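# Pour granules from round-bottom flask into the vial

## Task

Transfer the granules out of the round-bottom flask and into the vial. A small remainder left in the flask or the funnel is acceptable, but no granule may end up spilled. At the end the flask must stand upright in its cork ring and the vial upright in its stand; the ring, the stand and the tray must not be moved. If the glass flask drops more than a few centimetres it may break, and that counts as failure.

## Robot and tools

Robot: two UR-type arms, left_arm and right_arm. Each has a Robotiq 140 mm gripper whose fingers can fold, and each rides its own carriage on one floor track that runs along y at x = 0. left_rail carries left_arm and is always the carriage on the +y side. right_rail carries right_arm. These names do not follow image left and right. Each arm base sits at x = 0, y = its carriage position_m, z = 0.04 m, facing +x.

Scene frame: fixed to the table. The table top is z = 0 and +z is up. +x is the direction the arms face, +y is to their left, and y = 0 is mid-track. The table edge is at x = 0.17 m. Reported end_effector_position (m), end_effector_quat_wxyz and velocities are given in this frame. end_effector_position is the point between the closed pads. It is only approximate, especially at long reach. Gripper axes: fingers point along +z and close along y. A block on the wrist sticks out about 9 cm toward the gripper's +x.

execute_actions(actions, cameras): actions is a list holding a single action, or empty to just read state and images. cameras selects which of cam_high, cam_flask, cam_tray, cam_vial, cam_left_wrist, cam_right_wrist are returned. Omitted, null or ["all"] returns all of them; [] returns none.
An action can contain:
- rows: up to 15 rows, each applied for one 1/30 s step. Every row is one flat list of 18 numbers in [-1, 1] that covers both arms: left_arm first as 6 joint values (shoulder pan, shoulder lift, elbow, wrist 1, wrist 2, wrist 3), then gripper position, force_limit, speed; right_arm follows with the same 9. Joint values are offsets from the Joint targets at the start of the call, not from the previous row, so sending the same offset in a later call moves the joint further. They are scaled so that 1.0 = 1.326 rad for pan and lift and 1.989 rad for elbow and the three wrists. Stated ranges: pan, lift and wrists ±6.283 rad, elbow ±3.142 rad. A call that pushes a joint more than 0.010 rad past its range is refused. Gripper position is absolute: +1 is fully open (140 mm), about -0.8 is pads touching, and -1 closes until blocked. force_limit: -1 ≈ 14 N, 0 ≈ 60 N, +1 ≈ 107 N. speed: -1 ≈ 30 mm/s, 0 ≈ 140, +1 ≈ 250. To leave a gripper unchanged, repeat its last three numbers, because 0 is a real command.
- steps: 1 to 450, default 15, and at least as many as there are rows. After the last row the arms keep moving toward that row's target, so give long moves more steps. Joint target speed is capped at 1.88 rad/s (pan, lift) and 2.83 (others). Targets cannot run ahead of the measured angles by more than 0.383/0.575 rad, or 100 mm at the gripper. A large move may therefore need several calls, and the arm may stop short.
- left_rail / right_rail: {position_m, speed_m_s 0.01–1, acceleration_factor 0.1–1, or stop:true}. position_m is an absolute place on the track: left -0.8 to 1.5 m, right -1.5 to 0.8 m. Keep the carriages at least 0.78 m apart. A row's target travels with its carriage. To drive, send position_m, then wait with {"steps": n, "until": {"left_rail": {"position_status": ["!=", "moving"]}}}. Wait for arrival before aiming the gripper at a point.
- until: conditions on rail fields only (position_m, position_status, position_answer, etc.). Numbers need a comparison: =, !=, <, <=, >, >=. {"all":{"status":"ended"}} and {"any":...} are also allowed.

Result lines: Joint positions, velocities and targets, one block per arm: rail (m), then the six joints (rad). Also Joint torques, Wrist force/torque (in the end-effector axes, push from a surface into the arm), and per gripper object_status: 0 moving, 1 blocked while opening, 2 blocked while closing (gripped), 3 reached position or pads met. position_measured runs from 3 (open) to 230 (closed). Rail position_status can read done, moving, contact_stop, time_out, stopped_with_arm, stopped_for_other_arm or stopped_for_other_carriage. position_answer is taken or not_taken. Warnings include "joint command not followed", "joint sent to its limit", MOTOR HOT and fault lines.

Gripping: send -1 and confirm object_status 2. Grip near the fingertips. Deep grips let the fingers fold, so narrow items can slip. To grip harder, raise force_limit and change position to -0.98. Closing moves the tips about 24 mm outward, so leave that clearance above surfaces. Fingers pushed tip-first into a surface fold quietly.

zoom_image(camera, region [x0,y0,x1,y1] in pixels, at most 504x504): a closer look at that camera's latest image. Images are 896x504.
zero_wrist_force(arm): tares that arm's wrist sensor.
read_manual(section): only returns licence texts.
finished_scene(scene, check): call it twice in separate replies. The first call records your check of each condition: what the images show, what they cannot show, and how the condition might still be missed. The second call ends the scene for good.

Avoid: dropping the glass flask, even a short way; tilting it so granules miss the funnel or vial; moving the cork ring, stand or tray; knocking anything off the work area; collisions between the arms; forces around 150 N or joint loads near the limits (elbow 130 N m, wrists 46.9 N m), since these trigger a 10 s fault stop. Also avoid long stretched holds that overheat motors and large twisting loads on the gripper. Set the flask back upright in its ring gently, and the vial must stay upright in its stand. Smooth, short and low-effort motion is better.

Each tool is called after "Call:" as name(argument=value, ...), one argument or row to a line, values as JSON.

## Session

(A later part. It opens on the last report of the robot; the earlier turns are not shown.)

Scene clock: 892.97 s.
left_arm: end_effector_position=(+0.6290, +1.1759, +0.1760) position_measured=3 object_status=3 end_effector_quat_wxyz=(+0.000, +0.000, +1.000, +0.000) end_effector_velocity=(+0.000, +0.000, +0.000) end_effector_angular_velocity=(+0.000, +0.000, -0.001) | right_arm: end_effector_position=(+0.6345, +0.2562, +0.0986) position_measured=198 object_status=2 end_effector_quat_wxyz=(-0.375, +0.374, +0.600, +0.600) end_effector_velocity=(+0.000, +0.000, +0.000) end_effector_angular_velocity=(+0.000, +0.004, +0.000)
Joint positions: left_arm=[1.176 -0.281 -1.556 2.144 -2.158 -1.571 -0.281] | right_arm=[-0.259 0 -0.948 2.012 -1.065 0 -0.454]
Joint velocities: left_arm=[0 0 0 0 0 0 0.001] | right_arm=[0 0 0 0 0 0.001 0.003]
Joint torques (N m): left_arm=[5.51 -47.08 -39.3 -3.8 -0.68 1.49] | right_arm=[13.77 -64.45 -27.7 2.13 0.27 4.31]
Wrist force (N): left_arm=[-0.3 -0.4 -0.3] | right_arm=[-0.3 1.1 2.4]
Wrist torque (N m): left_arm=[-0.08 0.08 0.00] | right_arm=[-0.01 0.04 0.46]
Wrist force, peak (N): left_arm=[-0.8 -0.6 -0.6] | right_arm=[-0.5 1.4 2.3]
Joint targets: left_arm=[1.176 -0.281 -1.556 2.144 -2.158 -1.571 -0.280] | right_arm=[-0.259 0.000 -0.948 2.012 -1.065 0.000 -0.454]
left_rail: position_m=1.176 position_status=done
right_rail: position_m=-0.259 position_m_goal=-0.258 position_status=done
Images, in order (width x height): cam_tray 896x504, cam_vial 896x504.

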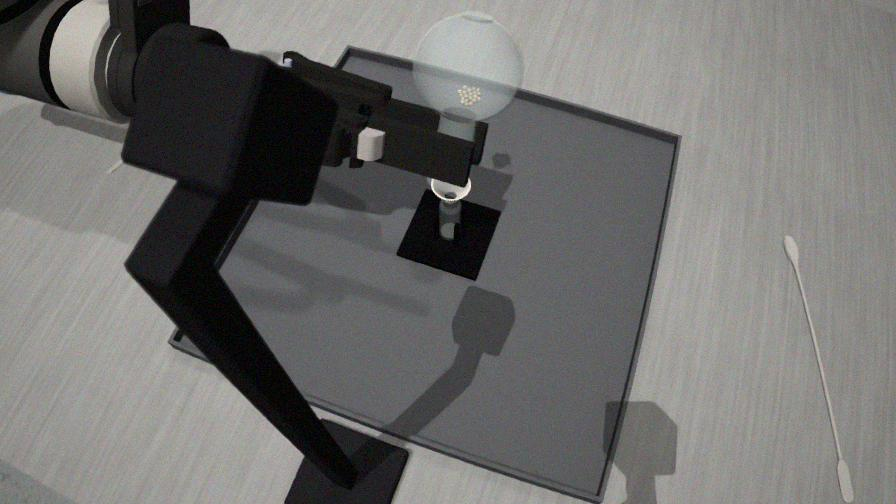

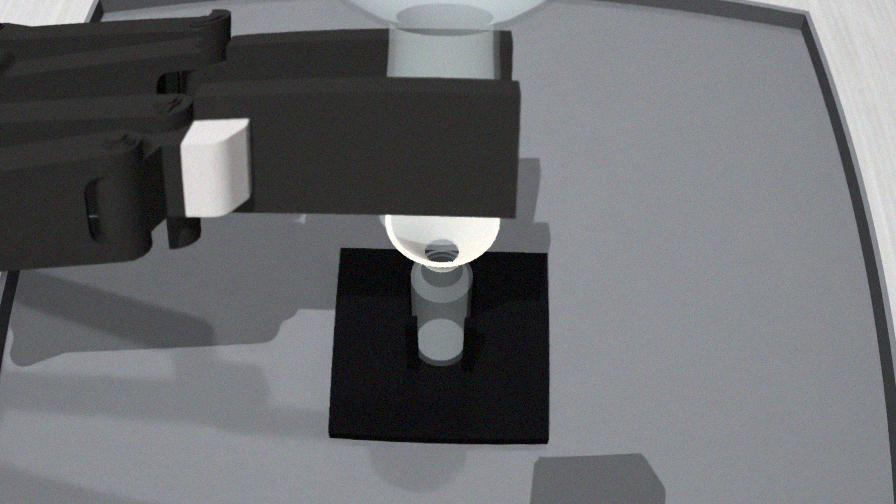

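Call:
zoom_image(
  camera="cam_tray",
  region=[400, 60, 540, 260],
)

Scaled by 2.520 from the camera's 896x504 image, which has a finer 1280x720 frame.

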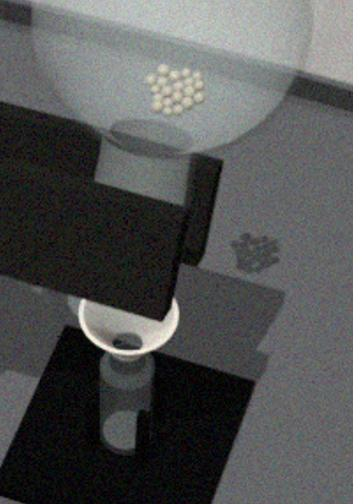

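Call:
execute_actions(
  actions=[
    {"rows": [[0,0,0,0,0,0,1,1,1,0,0.00003,-0.00004,0.00002,0,0.001,-1,-0.2,-1],[0,0,0,0,0,0,1,1,1,0,0.00011,-0.00016,0.00009,0,0.00385,-1,-0.2,-1],[0,0,0,0,0,0,1,1,1,0,0.00022,-0.00034,0.00019,0,0.00813,-1,-0.2,-1],[0,0,0,0,0,0,1,1,1,0,0.00036,-0.00055,0.00031,0,0.01316,-1,-0.2,-1],[0,0,0,0,0,0,1,1,1,0,0.0005,-0.00076,0.00043,0,0.0182,-1,-0.2,-1],[0,0,0,0,0,0,1,1,1,0,0.00062,-0.00094,0.00053,0,0.02247,-1,-0.2,-1],[0,0,0,0,0,0,1,1,1,0,0.0007,-0.00106,0.0006,0,0.02532,-1,-0.2,-1],[0,0,0,0,0,0,1,1,1,0,0.00073,-0.0011,0.00062,0,0.02632,-1,-0.2,-1]], "steps": 11},
  ],
  cameras=["cam_vial", "cam_tray"],
)

Scene clock: 914.53 s.
left_arm: end_effector_position=(+0.6290, +1.1759, +0.1760) position_measured=3 object_status=3 end_effector_quat_wxyz=(+0.000, +0.000, +1.000, +0.000) end_effector_velocity=(+0.000, +0.000, +0.000) end_effector_angular_velocity=(+0.000, +0.000, +0.000) | right_arm: end_effector_position=(+0.6356, +0.2562, +0.0986) position_measured=198 object_status=2 end_effector_quat_wxyz=(-0.390, +0.390, +0.590, +0.590) end_effector_velocity=(+0.000, +0.000, +0.000) end_effector_angular_velocity=(+0.000, +0.004, +0.001)
Joint positions: left_arm=[1.176 -0.281 -1.556 2.144 -2.158 -1.571 -0.281] | right_arm=[-0.258 0 -0.947 2.01 -1.064 0 -0.402]
Joint velocities: left_arm=[0 0 0 0 0 0 0] | right_arm=[0 0 0.001 -0.001 0.001 -0.001 0.003]
Joint torques (N m): left_arm=[5.92 -46.6 -39.19 -3.81 -0.69 1.58] | right_arm=[14.06 -64.75 -27.76 2.15 0.83 4.33]
Wrist force (N): left_arm=[-0.4 -0.5 0.1] | right_arm=[-0.1 0.9 2.3]
Wrist torque (N m): left_arm=[-0.10 0.09 0.00] | right_arm=[-0.09 -0.01 0.46]
Wrist force, peak (N): left_arm=[-0.3 -0.3 -1.0] | right_arm=[-0.1 1.1 2.6]
Joint targets: left_arm=[1.176 -0.281 -1.556 2.144 -2.158 -1.571 -0.280] | right_arm=[-0.259 0.000 -0.947 2.010 -1.064 0.000 -0.401]
left_rail: position_m=1.176 position_status=done
right_rail: position_m=-0.258 position_status=done
Images, in order (width x height): cam_tray 896x504, cam_vial 896x504.

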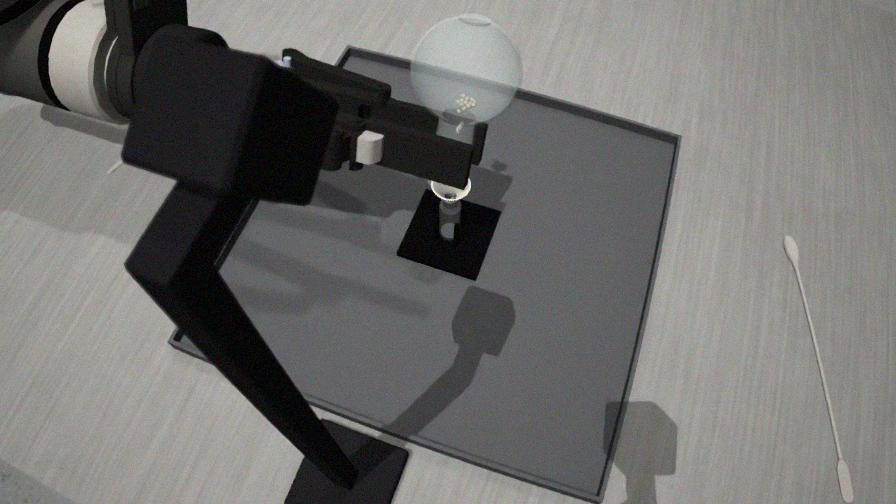

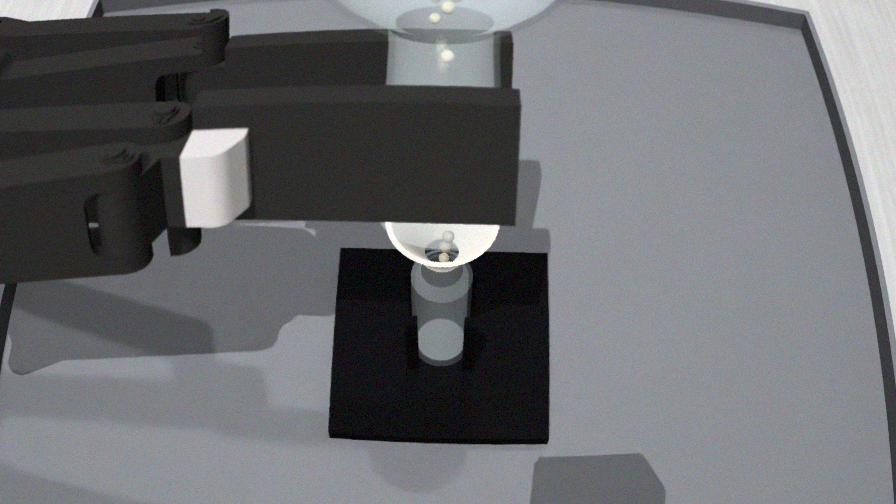

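Call:
execute_actions(
  actions=[],
  cameras=["cam_vial", "cam_tray"],
)

Scene clock: 917.27 s.
left_arm: end_effector_position=(+0.6290, +1.1759, +0.1760) position_measured=3 object_status=3 end_effector_quat_wxyz=(+0.000, +0.000, +1.000, +0.000) end_effector_velocity=(+0.000, +0.000, +0.000) end_effector_angular_velocity=(+0.000, -0.001, -0.002) | right_arm: end_effector_position=(+0.6356, +0.2562, +0.0986) position_measured=198 object_status=2 end_effector_quat_wxyz=(-0.390, +0.390, +0.590, +0.590) end_effector_velocity=(-0.001, +0.001, +0.000) end_effector_angular_velocity=(+0.000, +0.000, +0.001)
Joint positions: left_arm=[1.176 -0.281 -1.556 2.144 -2.158 -1.571 -0.281] | right_arm=[-0.258 0 -0.947 2.01 -1.064 0 -0.401]
Joint velocities: left_arm=[0 0 0 0 0 0 0.002] | right_arm=[0 0.001 -0.001 0.001 0 0 0]
Joint torques (N m): left_arm=[4.87 -47.01 -38.64 -3.9 -0.84 1.72] | right_arm=[14.79 -66.26 -21.82 1.59 0.92 3.86]
Wrist force (N): left_arm=[-0.4 0.0 -0.3] | right_arm=[0.1 0.9 1.9]
Wrist torque (N m): left_arm=[-0.01 0.10 0.00] | right_arm=[-0.08 -0.05 0.46]
Wrist force, peak (N): left_arm=[-0.2 -0.5 -0.9] | right_arm=[-0.4 0.9 2.3]
Joint targets: left_arm=[1.176 -0.281 -1.556 2.144 -2.158 -1.571 -0.280] | right_arm=[-0.259 0.000 -0.947 2.010 -1.064 0.000 -0.401]
Tool commands: left_gripper/position=+1.0 left_gripper/force_limit=+1.0 left_gripper/speed=+1.0 right_gripper/position=-1.0 right_gripper/force_limit=-0.2 right_gripper/speed=-1.0
left_rail: position_m=1.176 position_status=done
right_rail: position_m=-0.258 position_status=done
Images, in order (width x height): cam_tray 896x504, cam_vial 896x504.

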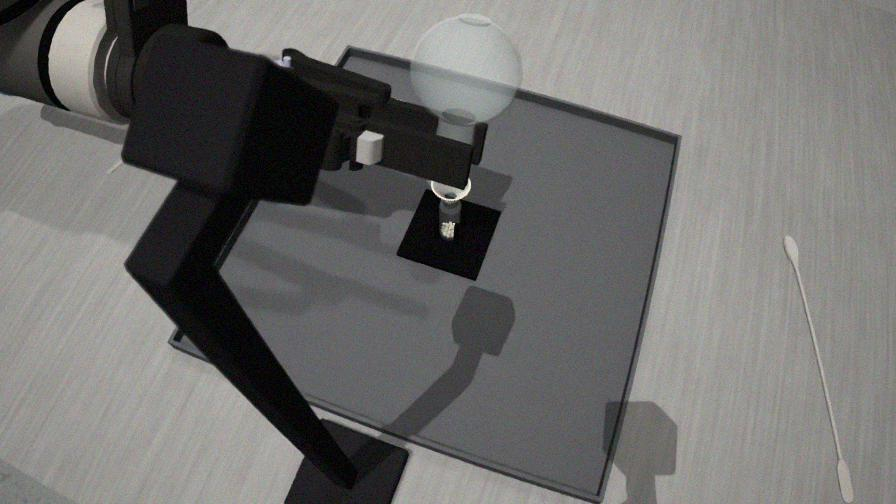

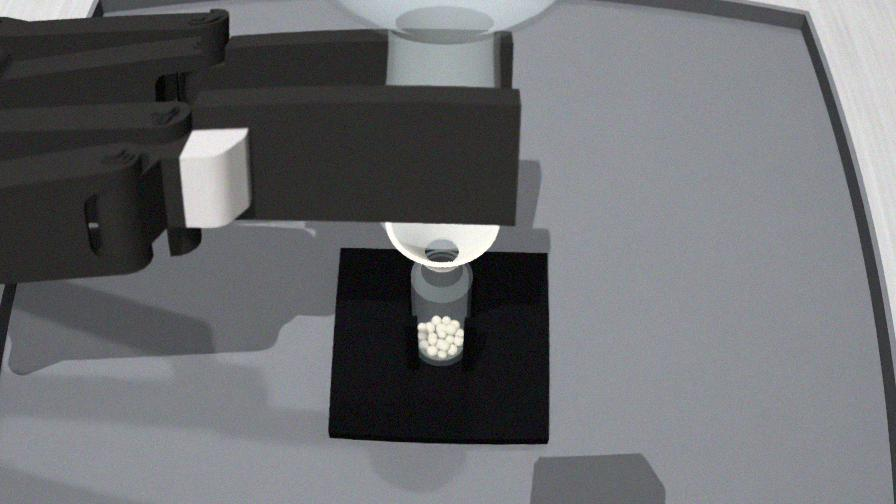

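Call:
zoom_image(
  camera="cam_vial",
  region=[320, 0, 580, 400],
)

Call:
zoom_image(
  camera="cam_tray",
  region=[370, 0, 570, 280],
)

Scaled by 1.260 from the camera's 896x504 image, which has a finer 1280x720 frame.

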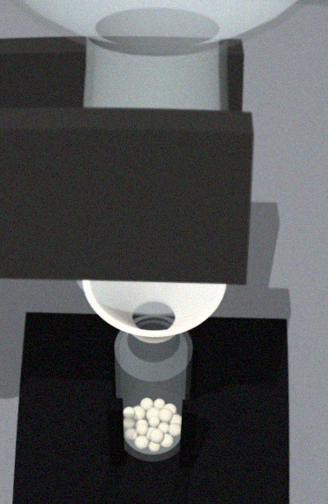

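Scaled by 1.800 from the camera's 896x504 image, which has a finer 1280x720 frame.

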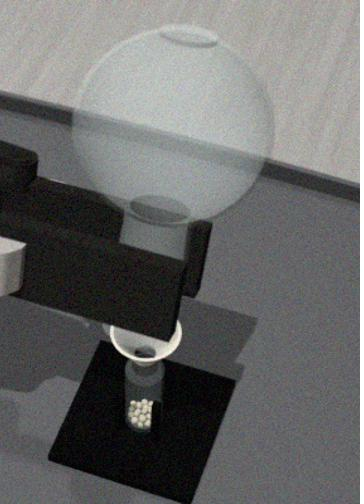

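Call:
execute_actions(
  actions=[
    {"rows": [[0,0,0,0,0,0,1,1,1,0,-0.00077,-0.00003,0.00055,0,-0.00354,-1,-0.2,-1],[0,0,0,0,0,0,1,1,1,0,-0.00307,-0.00012,0.00216,0,-0.01403,-1,-0.2,-1],[0,0,0,0,0,0,1,1,1,0,-0.00678,-0.00026,0.00478,0,-0.03101,-1,-0.2,-1],[0,0,0,0,0,0,1,1,1,0,-0.01174,-0.00046,0.00828,0,-0.0537,-1,-0.2,-1],[0,0,0,0,0,0,1,1,1,0,-0.01774,-0.00069,0.01252,0,-0.08117,-1,-0.2,-1],[0,0,0,0,0,0,1,1,1,0,-0.02452,-0.00096,0.0173,0,-0.11217,-1,-0.2,-1],[0,0,0,0,0,0,1,1,1,0,-0.03177,-0.00124,0.02242,0,-0.14536,-1,-0.2,-1],[0,0,0,0,0,0,1,1,1,0,-0.03919,-0.00153,0.02765,0,-0.17932,-1,-0.2,-1],[0,0,0,0,0,0,1,1,1,0,-0.04644,-0.00181,0.03277,0,-0.2125,-1,-0.2,-1],[0,0,0,0,0,0,1,1,1,0,-0.05322,-0.00208,0.03755,0,-0.2435,-1,-0.2,-1],[0,0,0,0,0,0,1,1,1,0,-0.05922,-0.00231,0.04179,0,-0.27097,-1,-0.2,-1],[0,0,0,0,0,0,1,1,1,0,-0.06418,-0.00251,0.04529,0,-0.29366,-1,-0.2,-1],[0,0,0,0,0,0,1,1,1,0,-0.06789,-0.00265,0.04791,0,-0.31064,-1,-0.2,-1],[0,0,0,0,0,0,1,1,1,0,-0.07019,-0.00274,0.04952,0,-0.32113,-1,-0.2,-1],[0,0,0,0,0,0,1,1,1,0,-0.07096,-0.00277,0.05007,0,-0.32467,-1,-0.2,-1]], "steps": 18},
  ],
  cameras=["cam_vial"],
)

Scene clock: 974.60 s.
left_arm: end_effector_position=(+0.6290, +1.1759, +0.1760) position_measured=3 object_status=3 end_effector_quat_wxyz=(+0.000, +0.000, +1.000, +0.000) end_effector_velocity=(+0.000, +0.000, +0.000) end_effector_angular_velocity=(-0.001, +0.001, +0.000) | right_arm: end_effector_position=(+0.6356, +0.2562, +0.1601) position_measured=198 object_status=2 end_effector_quat_wxyz=(-0.183, +0.183, +0.683, +0.683) end_effector_velocity=(-0.001, +0.000, +0.000) end_effector_angular_velocity=(+0.000, -0.002, -0.001)
Joint positions: left_arm=[1.176 -0.281 -1.556 2.144 -2.158 -1.571 -0.281] | right_arm=[-0.258 0 -1.041 2.005 -0.964 0 -1.047]
Joint velocities: left_arm=[0 0 0 0 0 -0.001 0] | right_arm=[0 0 0 0.001 0.001 0 -0.003]
Joint torques (N m): left_arm=[5.63 -48.09 -38.67 -3.83 -0.61 1.81] | right_arm=[15.04 -89.02 -30.75 2.14 0.65 -3.16]
Wrist force (N): left_arm=[-0.6 -0.3 -0.3] | right_arm=[-1.4 1.6 2.0]
Wrist torque (N m): left_arm=[-0.06 0.14 0.00] | right_arm=[0.23 0.39 0.21]
Wrist force, peak (N): left_arm=[-0.7 -0.5 -0.5] | right_arm=[-0.9 2.6 2.2]
Joint targets: left_arm=[1.176 -0.281 -1.556 2.144 -2.158 -1.571 -0.280] | right_arm=[-0.259 0.000 -1.041 2.005 -0.964 0.000 -1.047]
left_rail: position_m=1.176 position_status=done
right_rail: position_m=-0.258 position_status=done
Images, in order (width x height): cam_vial 896x504.

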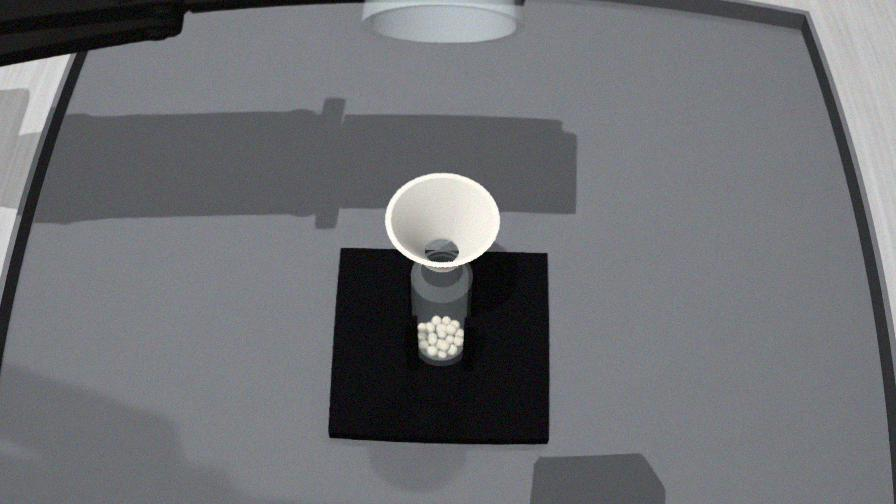

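Call:
execute_actions(
  actions=[
    {"right_rail": {"position_m": 0.3625, "speed_m_s": 1.0, "acceleration_factor": 1.0}, "rows": [[0,0,0,0,0,0,1,1,1,0,-0.00047,0.00013,0.00018,0,-0.00459,-1,-0.2,-1],[0,0,0,0,0,0,1,1,1,0,-0.00187,0.00053,0.00072,0,-0.0182,-1,-0.2,-1],[0,0,0,0,0,0,1,1,1,0,-0.00414,0.00117,0.00159,0,-0.04022,-1,-0.2,-1],[0,0,0,0,0,0,1,1,1,0,-0.00717,0.00202,0.00276,0,-0.06967,-1,-0.2,-1],[0,0,0,0,0,0,1,1,1,0,-0.01084,0.00306,0.00417,0,-0.1053,-1,-0.2,-1],[0,0,0,0,0,0,1,1,1,0,-0.01499,0.00422,0.00577,0,-0.14552,-1,-0.2,-1],[0,0,0,0,0,0,1,1,1,0,-0.01942,0.00547,0.00747,0,-0.18857,-1,-0.2,-1],[0,0,0,0,0,0,1,1,1,0,-0.02396,0.00675,0.00922,0,-0.23263,-1,-0.2,-1],[0,0,0,0,0,0,1,1,1,0,-0.02839,0.008,0.01092,0,-0.27567,-1,-0.2,-1],[0,0,0,0,0,0,1,1,1,0,-0.03253,0.00917,0.01252,0,-0.3159,-1,-0.2,-1],[0,0,0,0,0,0,1,1,1,0,-0.0362,0.0102,0.01393,0,-0.35153,-1,-0.2,-1],[0,0,0,0,0,0,1,1,1,0,-0.03923,0.01106,0.0151,0,-0.38097,-1,-0.2,-1],[0,0,0,0,0,0,1,1,1,0,-0.0415,0.0117,0.01597,0,-0.403,-1,-0.2,-1],[0,0,0,0,0,0,1,1,1,0,-0.0429,0.01209,0.01651,0,-0.41661,-1,-0.2,-1],[0,0,0,0,0,0,1,1,1,0,-0.04338,0.01223,0.01669,0,-0.4212,-1,-0.2,-1]], "steps": 100, "until": {"right_rail": {"position_status": ["!=", "moving"]}}},
  ],
  cameras=["cam_vial", "cam_flask"],
)

Scene clock: 1003.93 s.
left_arm: end_effector_position=(+0.6290, +1.1759, +0.1760) position_measured=3 object_status=3 end_effector_quat_wxyz=(+0.000, +0.000, +1.000, +0.000) end_effector_velocity=(+0.000, +0.001, +0.000) end_effector_angular_velocity=(+0.000, +0.001, +0.000) | right_arm: end_effector_position=(+0.6201, +0.8771, +0.1881) position_measured=198 object_status=2 end_effector_quat_wxyz=(+0.110, -0.111, +0.698, +0.698) end_effector_velocity=(+0.000, +0.001, +0.000) end_effector_angular_velocity=(+0.000, -0.001, +0.001)
Joint positions: left_arm=[1.176 -0.281 -1.556 2.144 -2.158 -1.571 -0.281] | right_arm=[0.362 0 -1.098 2.029 -0.931 0 -1.885]
Joint velocities: left_arm=[0 0.001 0 0 0.001 0 0] | right_arm=[0.001 0 0 -0.001 0 0 0]
Joint torques (N m): left_arm=[6.49 -48.16 -38.35 -3.92 -0.84 1.77] | right_arm=[2.56 -85.71 -22.95 1.62 0.9 -3.28]
Wrist force (N): left_arm=[-0.2 -0.3 -0.5] | right_arm=[-2.5 1.8 3.0]
Wrist torque (N m): left_arm=[-0.07 0.05 0.00] | right_arm=[0.26 0.83 -0.26]
Wrist force, peak (N): left_arm=[-0.4 -0.6 -0.8] | right_arm=[-2.6 1.8 4.7]
Joint targets: left_arm=[1.176 -0.281 -1.556 2.144 -2.158 -1.571 -0.280] | right_arm=[0.362 0.000 -1.098 2.029 -0.931 0.000 -1.885]
left_rail: position_m=1.176 position_status=done
right_rail: position_m=0.362 position_m_goal=0.363 position_status=done
Images, in order (width x height): cam_flask 896x504, cam_vial 896x504.

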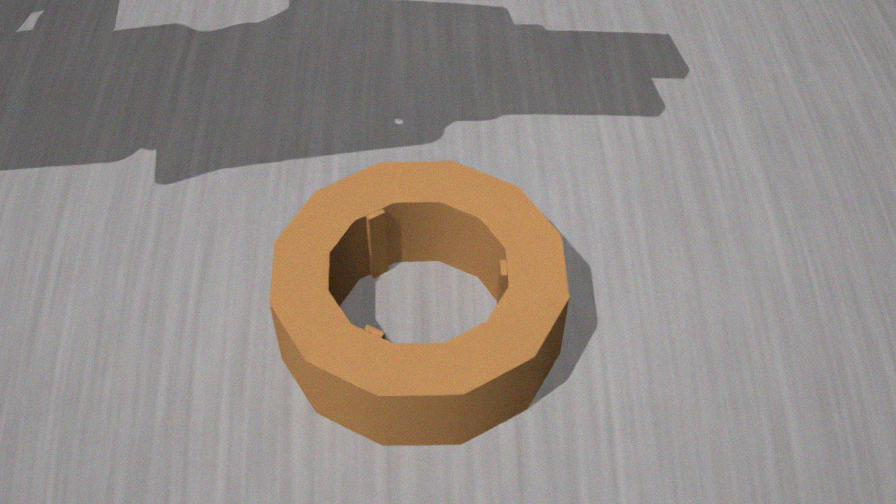

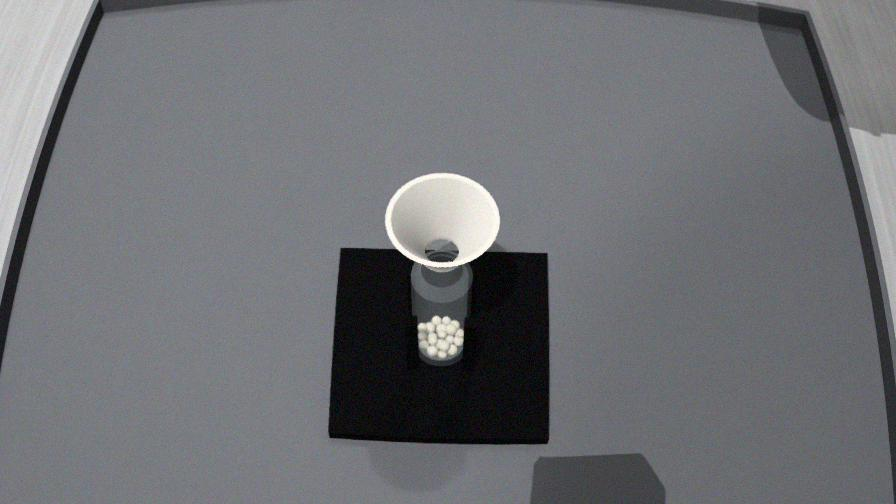

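Call:
execute_actions(
  actions=[
    {"rows": [[0,0,0,0,0,0,1,1,1,0,0.00035,-0.00025,0.00002,0,-0.00344,-1,-0.2,-1],[0,0,0,0,0,0,1,1,1,0,0.00137,-0.00099,0.00007,0,-0.01365,-1,-0.2,-1],[0,0,0,0,0,0,1,1,1,0,0.00303,-0.00218,0.00016,0,-0.03017,-1,-0.2,-1],[0,0,0,0,0,0,1,1,1,0,0.00525,-0.00378,0.00029,0,-0.05225,-1,-0.2,-1],[0,0,0,0,0,0,1,1,1,0,0.00793,-0.00572,0.00043,0,-0.07897,-1,-0.2,-1],[0,0,0,0,0,0,1,1,1,0,0.01096,-0.0079,0.0006,0,-0.10914,-1,-0.2,-1],[0,0,0,0,0,0,1,1,1,0,0.0142,-0.01024,0.00077,0,-0.14143,-1,-0.2,-1],[0,0,0,0,0,0,1,1,1,0,0.01752,-0.01263,0.00095,0,-0.17447,-1,-0.2,-1],[0,0,0,0,0,0,1,1,1,0,0.02076,-0.01497,0.00113,0,-0.20675,-1,-0.2,-1],[0,0,0,0,0,0,1,1,1,0,0.02379,-0.01716,0.00129,0,-0.23692,-1,-0.2,-1],[0,0,0,0,0,0,1,1,1,0,0.02648,-0.01909,0.00144,0,-0.26365,-1,-0.2,-1],[0,0,0,0,0,0,1,1,1,0,0.0287,-0.02069,0.00156,0,-0.28573,-1,-0.2,-1],[0,0,0,0,0,0,1,1,1,0,0.03035,-0.02189,0.00165,0,-0.30225,-1,-0.2,-1],[0,0,0,0,0,0,1,1,1,0,0.03138,-0.02263,0.00171,0,-0.31245,-1,-0.2,-1],[0,0,0,0,0,0,1,1,1,0,0.03173,-0.02288,0.00173,0,-0.3159,-1,-0.2,-1]], "steps": 18},
  ],
  cameras=[],
)

Call:
execute_actions(
  actions=[
    {"rows": [[0,0,0,0,0,0,1,1,1,0,0.00035,-0.00025,0.00002,0,-0.00344,-1,-0.2,-1],[0,0,0,0,0,0,1,1,1,0,0.00137,-0.00099,0.00007,0,-0.01365,-1,-0.2,-1],[0,0,0,0,0,0,1,1,1,0,0.00303,-0.00218,0.00016,0,-0.03017,-1,-0.2,-1],[0,0,0,0,0,0,1,1,1,0,0.00525,-0.00378,0.00029,0,-0.05225,-1,-0.2,-1],[0,0,0,0,0,0,1,1,1,0,0.00793,-0.00572,0.00043,0,-0.07897,-1,-0.2,-1],[0,0,0,0,0,0,1,1,1,0,0.01096,-0.0079,0.0006,0,-0.10914,-1,-0.2,-1],[0,0,0,0,0,0,1,1,1,0,0.0142,-0.01024,0.00077,0,-0.14143,-1,-0.2,-1],[0,0,0,0,0,0,1,1,1,0,0.01752,-0.01263,0.00095,0,-0.17447,-1,-0.2,-1],[0,0,0,0,0,0,1,1,1,0,0.02076,-0.01497,0.00113,0,-0.20675,-1,-0.2,-1],[0,0,0,0,0,0,1,1,1,0,0.02379,-0.01716,0.00129,0,-0.23692,-1,-0.2,-1],[0,0,0,0,0,0,1,1,1,0,0.02648,-0.01909,0.00144,0,-0.26365,-1,-0.2,-1],[0,0,0,0,0,0,1,1,1,0,0.0287,-0.02069,0.00156,0,-0.28573,-1,-0.2,-1],[0,0,0,0,0,0,1,1,1,0,0.03035,-0.02189,0.00165,0,-0.30225,-1,-0.2,-1],[0,0,0,0,0,0,1,1,1,0,0.03138,-0.02263,0.00171,0,-0.31245,-1,-0.2,-1],[0,0,0,0,0,0,1,1,1,0,0.03173,-0.02288,0.00173,0,-0.3159,-1,-0.2,-1]], "steps": 18},
  ],
  cameras=["cam_flask", "cam_right_wrist"],
)

Scene clock: 1044.27 s.
left_arm: end_effector_position=(+0.6290, +1.1759, +0.1760) position_measured=3 object_status=3 end_effector_quat_wxyz=(+0.000, +0.000, +1.000, +0.000) end_effector_velocity=(+0.000, +0.000, +0.000) end_effector_angular_velocity=(+0.000, +0.000, +0.000) | right_arm: end_effector_position=(+0.6443, +0.8772, +0.1771) position_measured=198 object_status=2 end_effector_quat_wxyz=(+0.321, -0.321, +0.630, +0.630) end_effector_velocity=(+0.002, -0.001, +0.000) end_effector_angular_velocity=(+0.000, -0.005, -0.003)
Joint positions: left_arm=[1.176 -0.281 -1.556 2.144 -2.158 -1.571 -0.281] | right_arm=[0.363 0 -1.056 1.984 -0.927 0 -2.513]
Joint velocities: left_arm=[0 0 0 0 0 0 0] | right_arm=[0 -0.002 0 -0.001 0 0.001 -0.004]
Joint torques (N m): left_arm=[5.15 -46.7 -38.98 -3.98 -0.83 1.82] | right_arm=[-14.28 -62.27 -32.16 1.93 0.87 -3.51]
Wrist force (N): left_arm=[-0.3 0.1 -0.7] | right_arm=[-3.2 1.2 2.9]
Wrist torque (N m): left_arm=[0.01 0.07 0.00] | right_arm=[0.05 1.02 -0.36]
Wrist force, peak (N): left_arm=[-0.4 -0.9 -0.6] | right_arm=[-2.6 2.4 3.4]
Joint targets: left_arm=[1.176 -0.281 -1.556 2.144 -2.158 -1.571 -0.280] | right_arm=[0.362 0.000 -1.056 1.984 -0.927 0.000 -2.513]
left_rail: position_m=1.176 position_status=done
right_rail: position_m=0.363 position_status=done
No camera images: "cameras" was empty.

Scene clock: 1045.53 s.
left_arm: end_effector_position=(+0.6290, +1.1759, +0.1760) position_measured=3 object_status=3 end_effector_quat_wxyz=(+0.000, +0.000, +1.000, +0.000) end_effector_velocity=(+0.000, +0.000, +0.000) end_effector_angular_velocity=(-0.001, +0.000, -0.001) | right_arm: end_effector_position=(+0.6681, +0.8772, +0.1651) position_measured=198 object_status=2 end_effector_quat_wxyz=(+0.500, -0.500, +0.500, +0.500) end_effector_velocity=(+0.000, +0.000, +0.000) end_effector_angular_velocity=(+0.000, -0.001, +0.000)
Joint positions: left_arm=[1.176 -0.281 -1.556 2.144 -2.158 -1.571 -0.281] | right_arm=[0.363 0 -1.014 1.938 -0.924 0 -3.141]
Joint velocities: left_arm=[0 0 0 0.001 -0.001 -0.001 0.001] | right_arm=[0 -0.001 0 0.001 0.001 -0.001 -0.003]
Joint torques (N m): left_arm=[5.85 -47.95 -38.98 -3.98 -0.85 1.7] | right_arm=[-12.86 -65.67 -32.33 2.2 0.72 -3.79]
Wrist force (N): left_arm=[-0.4 -0.5 -0.7] | right_arm=[-2.3 0.9 2.4]
Wrist torque (N m): left_arm=[-0.12 0.09 -0.01] | right_arm=[-0.10 0.77 -0.37]
Wrist force, peak (N): left_arm=[-0.3 -0.6 -0.7] | right_arm=[-3.2 1.6 3.1]
Joint targets: left_arm=[1.176 -0.281 -1.556 2.144 -2.158 -1.571 -0.280] | right_arm=[0.362 0.000 -1.014 1.938 -0.924 0.000 -3.141]
left_rail: position_m=1.176 position_status=done
right_rail: position_m=0.363 position_status=done
Images, in order (width x height): cam_flask 896x504, cam_right_wrist 896x504.

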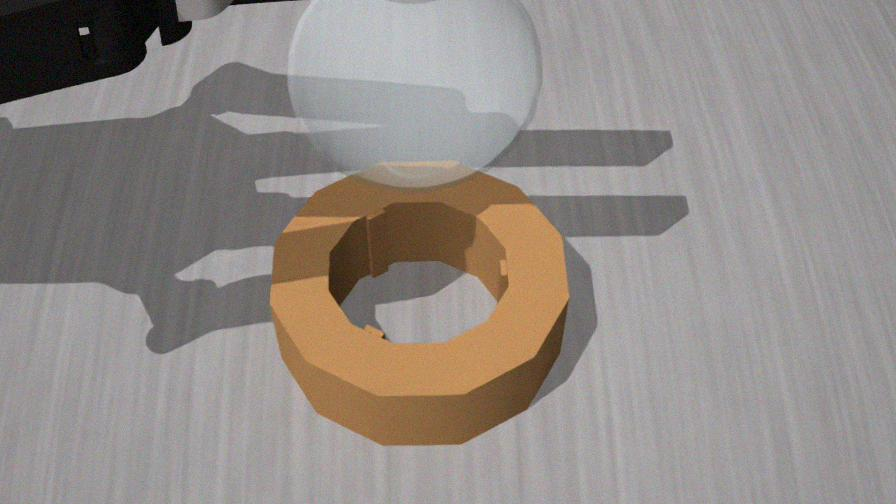

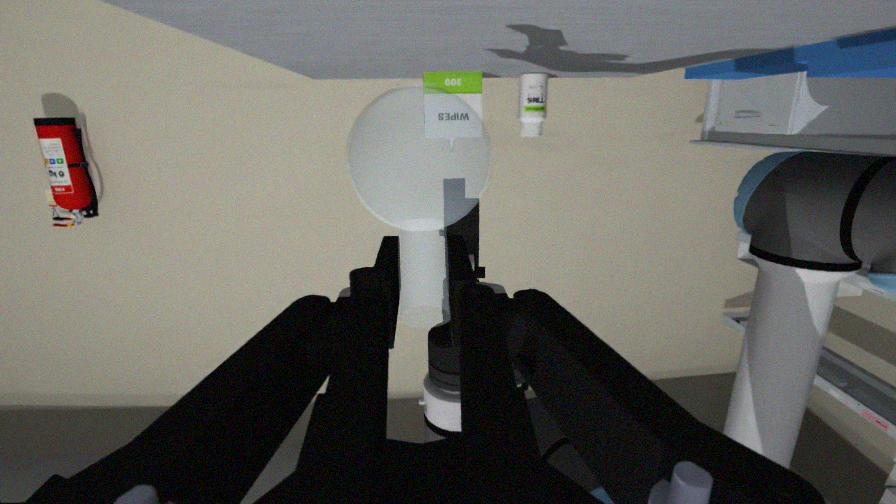

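Call:
execute_actions(
  actions=[],
  cameras=["cam_flask"],
)

Scene clock: 1061.17 s.
left_arm: end_effector_position=(+0.6290, +1.1759, +0.1760) position_measured=3 object_status=3 end_effector_quat_wxyz=(+0.000, +0.000, +1.000, +0.000) end_effector_velocity=(+0.000, +0.000, +0.000) end_effector_angular_velocity=(+0.000, -0.001, +0.001) | right_arm: end_effector_position=(+0.6681, +0.8772, +0.1651) position_measured=198 object_status=2 end_effector_quat_wxyz=(+0.500, -0.500, +0.500, +0.500) end_effector_velocity=(-0.001, +0.001, -0.001) end_effector_angular_velocity=(+0.000, +0.000, +0.001)
Joint positions: left_arm=[1.176 -0.281 -1.556 2.144 -2.158 -1.571 -0.281] | right_arm=[0.363 0 -1.014 1.938 -0.924 0 -3.141]
Joint velocities: left_arm=[0 0 0 0 0 0 -0.001] | right_arm=[0 0.002 0 0.001 -0.001 0.001 0]
Joint torques (N m): left_arm=[6.32 -46.9 -38.5 -4.08 -0.56 1.86] | right_arm=[-10.6 -67.77 -25.86 0.42 0.82 -3.01]
Wrist force (N): left_arm=[-0.4 -0.3 -0.2] | right_arm=[-2.2 1.1 2.7]
Wrist torque (N m): left_arm=[-0.06 0.09 0.00] | right_arm=[-0.06 0.76 -0.38]
Wrist force, peak (N): left_arm=[-0.8 -0.3 -0.5] | right_arm=[-2.5 0.8 2.8]
Joint targets: left_arm=[1.176 -0.281 -1.556 2.144 -2.158 -1.571 -0.280] | right_arm=[0.362 0.000 -1.014 1.938 -0.924 0.000 -3.141]
Tool commands: left_gripper/position=+1.0 left_gripper/force_limit=+1.0 left_gripper/speed=+1.0 right_gripper/position=-1.0 right_gripper/force_limit=-0.2 right_gripper/speed=-1.0
left_rail: position_m=1.176 position_status=done
right_rail: position_m=0.363 position_status=done
Images, in order (width x height): cam_flask 896x504.

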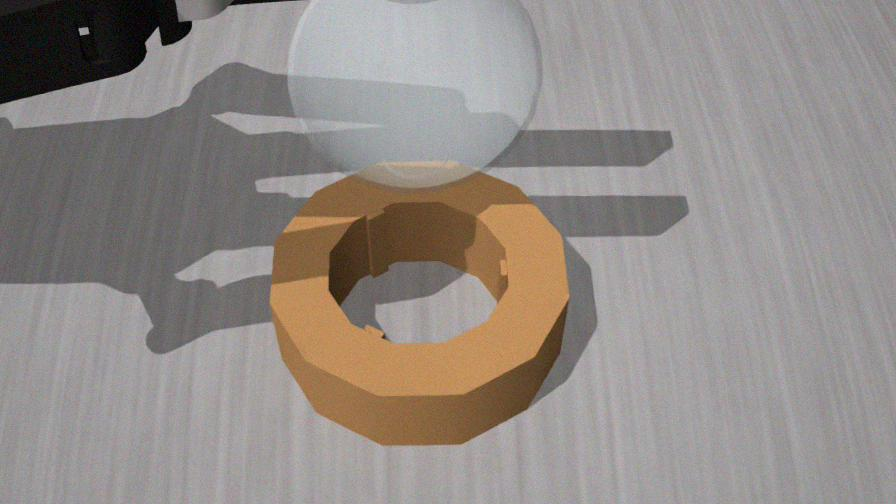

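Call:
execute_actions(
  actions=[
    {"rows": [[0,0,0,0,0,0,1,1,1,0,0.000667,0.000063,-0.000507,0,0,-1,-0.2,-1],[0,0,0,0,0,0,1,1,1,0,0.002645,0.000244,-0.002007,0,0,-1,-0.2,-1],[0,0,0,0,0,0,1,1,1,0,0.005858,0.000526,-0.004431,0,0,-1,-0.2,-1],[0,0,0,0,0,0,1,1,1,0,0.010168,0.000881,-0.00766,0,0,-1,-0.2,-1],[0,0,0,0,0,0,1,1,1,0,0.015412,0.001277,-0.011552,0,0,-1,-0.2,-1],[0,0,0,0,0,0,1,1,1,0,0.021366,0.001679,-0.015923,0,0,-1,-0.2,-1],[0,0,0,0,0,0,1,1,1,0,0.027779,0.002056,-0.020575,0,0,-1,-0.2,-1],[0,0,0,0,0,0,1,1,1,0,0.034385,0.002385,-0.025309,0,0,-1,-0.2,-1],[0,0,0,0,0,0,1,1,1,0,0.040883,0.002652,-0.029907,0,0,-1,-0.2,-1],[0,0,0,0,0,0,1,1,1,0,0.046992,0.002853,-0.034181,0,0,-1,-0.2,-1],[0,0,0,0,0,0,1,1,1,0,0.052435,0.00299,-0.037947,0,0,-1,-0.2,-1],[0,0,0,0,0,0,1,1,1,0,0.056954,0.003076,-0.041045,0,0,-1,-0.2,-1],[0,0,0,0,0,0,1,1,1,0,0.060348,0.003123,-0.043355,0,0,-1,-0.2,-1],[0,0,0,0,0,0,1,1,1,0,0.06245,0.003145,-0.044778,0,0,-1,-0.2,-1],[0,0,0,0,0,0,1,1,1,0,0.06316,0.003151,-0.045258,0,0,-1,-0.2,-1]], "steps": 18},
  ],
  cameras=["cam_flask", "cam_right_wrist"],
)

Scene clock: 1112.50 s.
left_arm: end_effector_position=(+0.6290, +1.1759, +0.1760) position_measured=3 object_status=3 end_effector_quat_wxyz=(+0.000, +0.000, +1.000, +0.000) end_effector_velocity=(+0.000, +0.000, +0.000) end_effector_angular_velocity=(+0.000, +0.000, +0.002) | right_arm: end_effector_position=(+0.6681, +0.8772, +0.1073) position_measured=198 object_status=2 end_effector_quat_wxyz=(+0.500, -0.500, +0.500, +0.500) end_effector_velocity=(+0.001, +0.000, -0.002) end_effector_angular_velocity=(+0.000, -0.001, +0.000)
Joint positions: left_arm=[1.176 -0.281 -1.556 2.144 -2.158 -1.571 -0.281] | right_arm=[0.363 0 -0.931 1.944 -1.014 0 -3.141]
Joint velocities: left_arm=[0 0 0 0 0 0 -0.002] | right_arm=[0 0 0.003 -0.001 -0.003 0 0]
Joint torques (N m): left_arm=[6.56 -47.99 -38.5 -4.1 -0.63 1.69] | right_arm=[-11.63 -67.83 -18.11 -1.68 1.21 -3.22]
Wrist force (N): left_arm=[-0.3 -0.5 -0.7] | right_arm=[-2.2 0.6 2.4]
Wrist torque (N m): left_arm=[-0.12 0.07 0.00] | right_arm=[-0.17 0.78 -0.41]
Wrist force, peak (N): left_arm=[-0.7 -0.5 -0.9] | right_arm=[-3.3 0.6 2.8]
Joint targets: left_arm=[1.176 -0.281 -1.556 2.144 -2.158 -1.571 -0.280] | right_arm=[0.362 0.000 -0.931 1.944 -1.014 0.000 -3.141]
left_rail: position_m=1.176 position_status=done
right_rail: position_m=0.363 position_status=done
Images, in order (width x height): cam_flask 896x504, cam_right_wrist 896x504.

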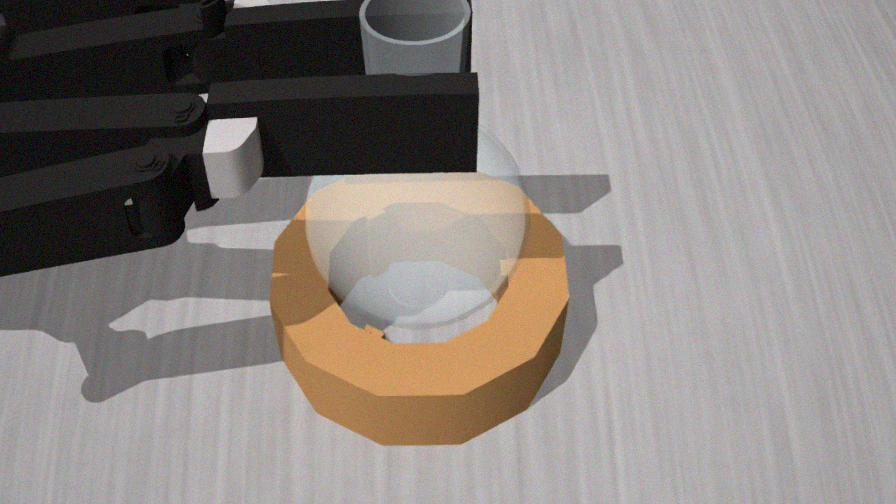

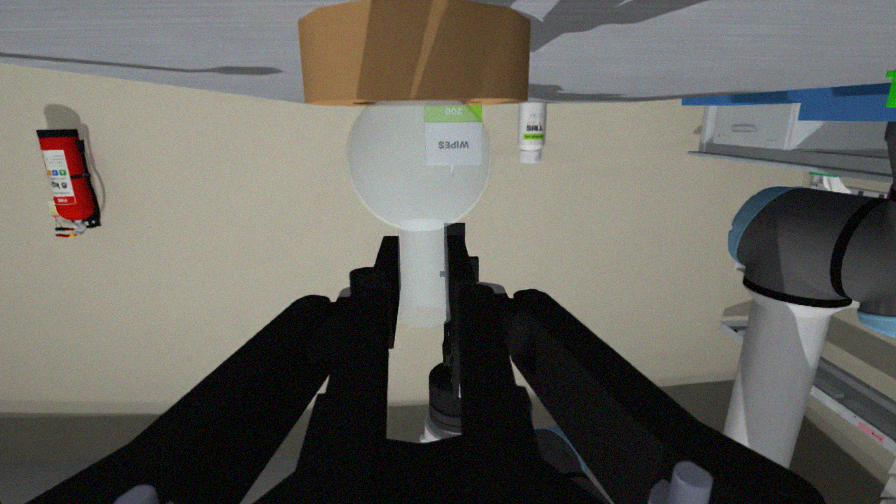

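Call:
execute_actions(
  actions=[
    {"rows": [[0,0,0,0,0,0,1,1,1,0,0.000086,0.000001,-0.000058,0,0,-1,-0.2,-1],[0,0,0,0,0,0,1,1,1,0,0.000329,0.000002,-0.000221,0,0,-1,-0.2,-1],[0,0,0,0,0,0,1,1,1,0,0.000694,0.000005,-0.000466,0,0,-1,-0.2,-1],[0,0,0,0,0,0,1,1,1,0,0.001124,0.000008,-0.000756,0,0,-1,-0.2,-1],[0,0,0,0,0,0,1,1,1,0,0.001554,0.000011,-0.001045,0,0,-1,-0.2,-1],[0,0,0,0,0,0,1,1,1,0,0.001919,0.000014,-0.00129,0,0,-1,-0.2,-1],[0,0,0,0,0,0,1,1,1,0,0.002162,0.000015,-0.001453,0,0,-1,-0.2,-1],[0,0,0,0,0,0,1,1,1,0,0.002248,0.000016,-0.001511,0,0,-1,-0.2,-1]], "steps": 11},
  ],
  cameras=["cam_flask"],
)

Scene clock: 1133.47 s.
left_arm: end_effector_position=(+0.6290, +1.1759, +0.1760) position_measured=3 object_status=3 end_effector_quat_wxyz=(+0.000, +0.000, +1.000, +0.000) end_effector_velocity=(+0.000, +0.000, +0.000) end_effector_angular_velocity=(+0.002, +0.000, +0.000) | right_arm: end_effector_position=(+0.6681, +0.8772, +0.1052) position_measured=198 object_status=2 end_effector_quat_wxyz=(+0.500, -0.500, +0.500, +0.500) end_effector_velocity=(+0.000, +0.000, +0.000) end_effector_angular_velocity=(+0.000, -0.002, +0.000)
Joint positions: left_arm=[1.176 -0.281 -1.556 2.144 -2.158 -1.571 -0.28] | right_arm=[0.363 0 -0.928 1.944 -1.017 0 -3.141]
Joint velocities: left_arm=[0 0 0 0 0 0.002 0] | right_arm=[0 0 0 0 -0.001 0 -0.001]
Joint torques (N m): left_arm=[6.94 -47.69 -38.88 -4.07 -0.68 1.79] | right_arm=[-8.58 -69.03 -21.65 -1.87 0.97 -3.21]
Wrist force (N): left_arm=[-0.5 -0.1 -0.2] | right_arm=[-2.3 0.5 2.4]
Wrist torque (N m): left_arm=[-0.03 0.12 0.00] | right_arm=[-0.20 0.79 -0.41]
Wrist force, peak (N): left_arm=[-0.3 -0.6 -0.8] | right_arm=[-2.4 1.2 2.4]
Joint targets: left_arm=[1.176 -0.281 -1.556 2.144 -2.158 -1.571 -0.280] | right_arm=[0.362 0.000 -0.928 1.944 -1.017 0.000 -3.141]
left_rail: position_m=1.176 position_status=done
right_rail: position_m=0.363 position_status=done
Images, in order (width x height): cam_flask 896x504.

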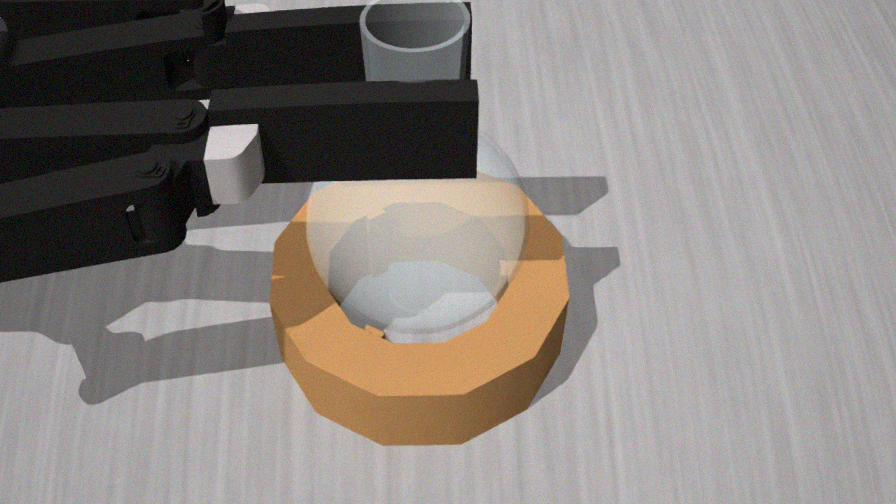

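Call:
execute_actions(
  actions=[
    {"rows": [[0,0,0,0,0,0,1,1,1,0,0.000064,0,-0.000043,0,0,-1,-0.2,-1],[0,0,0,0,0,0,1,1,1,0,0.000247,0.000001,-0.000166,0,0,-1,-0.2,-1],[0,0,0,0,0,0,1,1,1,0,0.000521,0.000002,-0.00035,0,0,-1,-0.2,-1],[0,0,0,0,0,0,1,1,1,0,0.000844,0.000004,-0.000567,0,0,-1,-0.2,-1],[0,0,0,0,0,0,1,1,1,0,0.001167,0.000005,-0.000783,0,0,-1,-0.2,-1],[0,0,0,0,0,0,1,1,1,0,0.001441,0.000007,-0.000967,0,0,-1,-0.2,-1],[0,0,0,0,0,0,1,1,1,0,0.001623,0.000008,-0.00109,0,0,-1,-0.2,-1],[0,0,0,0,0,0,1,1,1,0,0.001688,0.000008,-0.001133,0,0,-1,-0.2,-1]], "steps": 11},
  ],
  cameras=["cam_flask"],
)

Scene clock: 1146.40 s.
left_arm: end_effector_position=(+0.6290, +1.1759, +0.1760) position_measured=3 object_status=3 end_effector_quat_wxyz=(+0.000, +0.000, +1.000, +0.000) end_effector_velocity=(+0.000, +0.000, +0.000) end_effector_angular_velocity=(+0.000, +0.000, +0.002) | right_arm: end_effector_position=(+0.6681, +0.8772, +0.1036) position_measured=198 object_status=2 end_effector_quat_wxyz=(+0.500, -0.500, +0.500, +0.500) end_effector_velocity=(+0.000, +0.001, -0.001) end_effector_angular_velocity=(+0.000, +0.001, +0.000)
Joint positions: left_arm=[1.176 -0.281 -1.556 2.144 -2.158 -1.571 -0.281] | right_arm=[0.363 0 -0.925 1.944 -1.019 0 -3.141]
Joint velocities: left_arm=[0 0.001 0 0 0 -0.001 -0.001] | right_arm=[0 0.001 0.001 0 0 0.001 0]
Joint torques (N m): left_arm=[6.14 -47.51 -38.92 -4.18 -0.87 1.82] | right_arm=[-7.67 -66.96 -18.65 -2.01 0.97 -3.26]
Wrist force (N): left_arm=[-0.2 -0.6 -0.6] | right_arm=[-2.3 0.5 2.2]
Wrist torque (N m): left_arm=[-0.13 0.06 0.00] | right_arm=[-0.21 0.79 -0.41]
Wrist force, peak (N): left_arm=[-0.2 -0.4 -1.1] | right_arm=[-2.5 0.6 2.4]
Joint targets: left_arm=[1.176 -0.281 -1.556 2.144 -2.158 -1.571 -0.280] | right_arm=[0.362 0.000 -0.925 1.944 -1.019 0.000 -3.141]
left_rail: position_m=1.176 position_status=done
right_rail: position_m=0.363 position_status=done
Images, in order (width x height): cam_flask 896x504.

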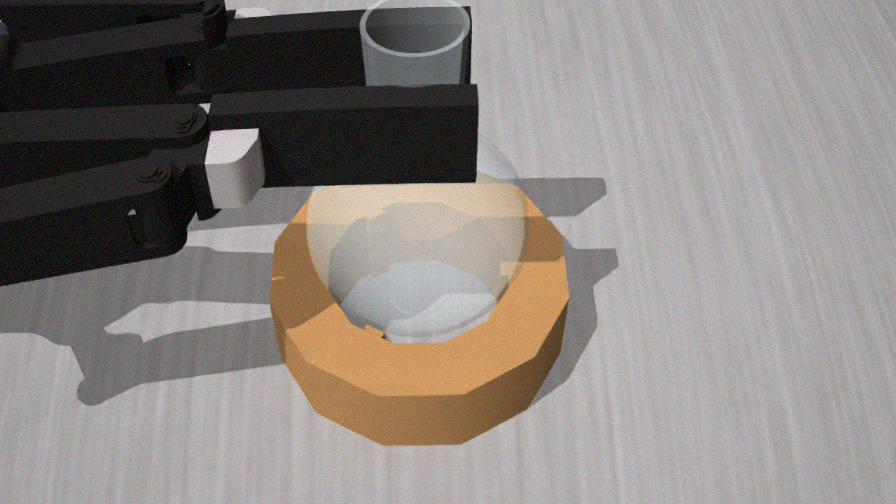

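Call:
execute_actions(
  actions=[
    {"rows": [[0,0,0,0,0,0,1,1,1,0,0.000082,0,-0.000055,0,0,-1,-0.2,-1],[0,0,0,0,0,0,1,1,1,0,0.000281,0.000001,-0.000188,0,0,-1,-0.2,-1],[0,0,0,0,0,0,1,1,1,0,0.00048,0.000002,-0.000322,0,0,-1,-0.2,-1],[0,0,0,0,0,0,1,1,1,0,0.000562,0.000002,-0.000377,0,0,-1,-0.2,-1]], "steps": 8},
  ],
  cameras=["cam_flask"],
)

Scene clock: 1150.53 s.
left_arm: end_effector_position=(+0.6290, +1.1759, +0.1760) position_measured=3 object_status=3 end_effector_quat_wxyz=(+0.000, +0.000, +1.000, +0.000) end_effector_velocity=(+0.000, +0.000, +0.000) end_effector_angular_velocity=(+0.000, +0.000, +0.001) | right_arm: end_effector_position=(+0.6681, +0.8772, +0.1031) position_measured=198 object_status=2 end_effector_quat_wxyz=(+0.500, -0.500, +0.500, +0.500) end_effector_velocity=(-0.001, +0.001, -0.001) end_effector_angular_velocity=(+0.000, +0.000, +0.003)
Joint positions: left_arm=[1.176 -0.281 -1.556 2.144 -2.158 -1.571 -0.281] | right_arm=[0.363 0 -0.925 1.944 -1.02 0 -3.141]
Joint velocities: left_arm=[0 0 0 0 0 0 -0.001] | right_arm=[0 0.002 0.001 -0.001 0 -0.001 0]
Joint torques (N m): left_arm=[6.64 -47.35 -38.48 -4.01 -0.67 1.88] | right_arm=[-5.51 -68.39 -19.73 -1.08 1.11 -3.4]
Wrist force (N): left_arm=[-0.2 -0.4 -0.5] | right_arm=[-2.6 0.7 2.1]
Wrist torque (N m): left_arm=[-0.10 0.04 0.00] | right_arm=[-0.16 0.74 -0.41]
Wrist force, peak (N): left_arm=[-0.4 -0.3 -1.0] | right_arm=[-2.9 0.7 2.2]
Joint targets: left_arm=[1.176 -0.281 -1.556 2.144 -2.158 -1.571 -0.280] | right_arm=[0.362 0.000 -0.925 1.944 -1.020 0.000 -3.141]
left_rail: position_m=1.176 position_status=done
right_rail: position_m=0.363 position_status=done
Images, in order (width x height): cam_flask 896x504.

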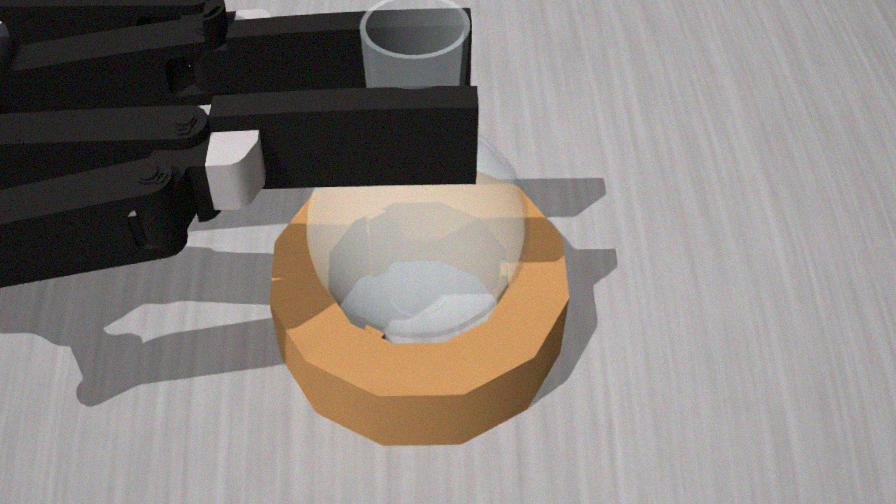

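Call:
execute_actions(
  actions=[
    {"rows": [[0,0,0,0,0,0,1,1,1,0,0.000115,0,-0.000077,0,0,-1,-0.2,-1],[0,0,0,0,0,0,1,1,1,0,0.000225,0.000001,-0.000151,0,0,-1,-0.2,-1],[0,0,0,0,0,0,1,1,1,0,0.000338,0.000002,-0.000227,0,0,-1,-0.2,-1]], "steps": 8},
  ],
  cameras=["cam_flask", "cam_right_wrist"],
)

Scene clock: 1160.97 s.
left_arm: end_effector_position=(+0.6290, +1.1759, +0.1760) position_measured=3 object_status=3 end_effector_quat_wxyz=(+0.000, +0.000, +1.000, +0.000) end_effector_velocity=(+0.000, +0.000, +0.000) end_effector_angular_velocity=(+0.000, +0.001, -0.001) | right_arm: end_effector_position=(+0.6681, +0.8772, +0.1028) position_measured=198 object_status=2 end_effector_quat_wxyz=(+0.500, -0.500, +0.500, +0.500) end_effector_velocity=(-0.001, +0.001, +0.000) end_effector_angular_velocity=(+0.000, -0.001, +0.001)
Joint positions: left_arm=[1.176 -0.281 -1.556 2.144 -2.158 -1.571 -0.28] | right_arm=[0.363 0 -0.924 1.944 -1.02 0 -3.141]
Joint velocities: left_arm=[0 0 0 0 0 0 0.001] | right_arm=[0 0.001 0 0.001 -0.001 0.001 -0.001]
Joint torques (N m): left_arm=[7.33 -48.58 -38.6 -4.09 -0.5 1.85] | right_arm=[-2.43 -65.92 -18.61 -2.09 1.03 -3.26]
Wrist force (N): left_arm=[-0.3 -0.1 -0.4] | right_arm=[-4.0 0.5 2.1]
Wrist torque (N m): left_arm=[-0.02 0.06 0.00] | right_arm=[-0.20 0.78 -0.41]
Wrist force, peak (N): left_arm=[-0.5 -0.8 -0.6] | right_arm=[-4.0 0.5 2.1]
Joint targets: left_arm=[1.176 -0.281 -1.556 2.144 -2.158 -1.571 -0.280] | right_arm=[0.362 0.000 -0.924 1.944 -1.020 0.000 -3.141]
left_rail: position_m=1.176 position_status=done
right_rail: position_m=0.363 position_status=done
Images, in order (width x height): cam_flask 896x504, cam_right_wrist 896x504.

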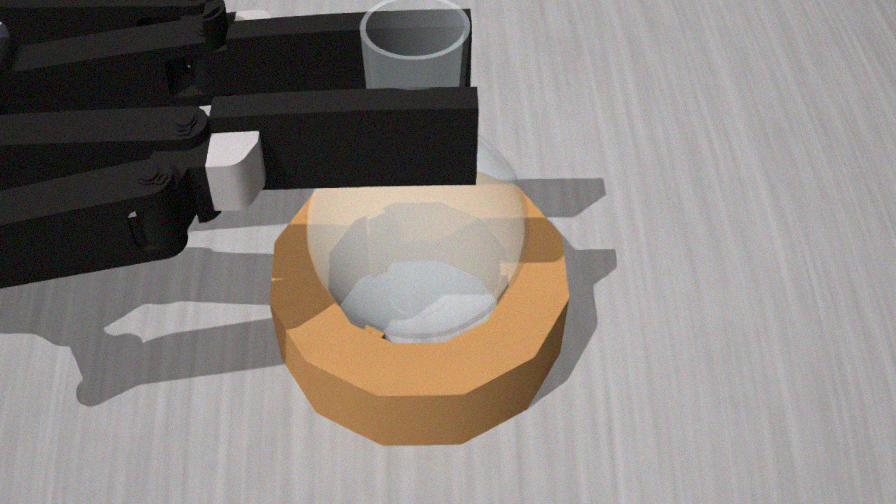

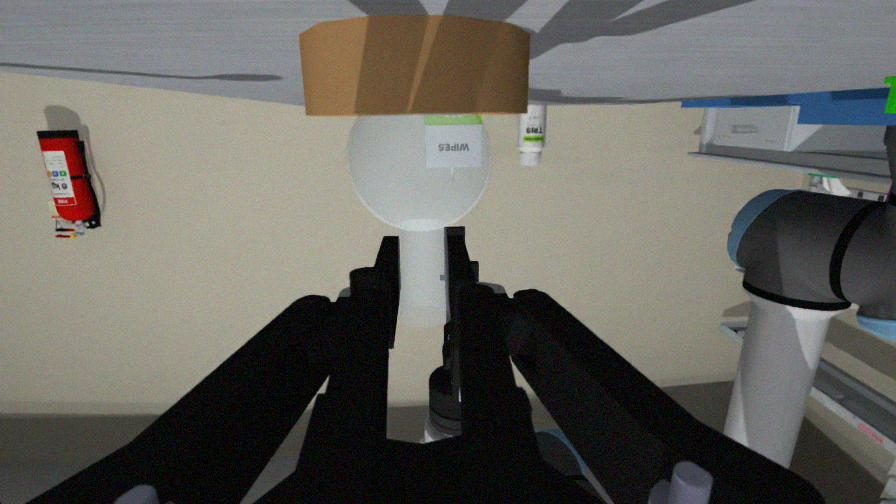

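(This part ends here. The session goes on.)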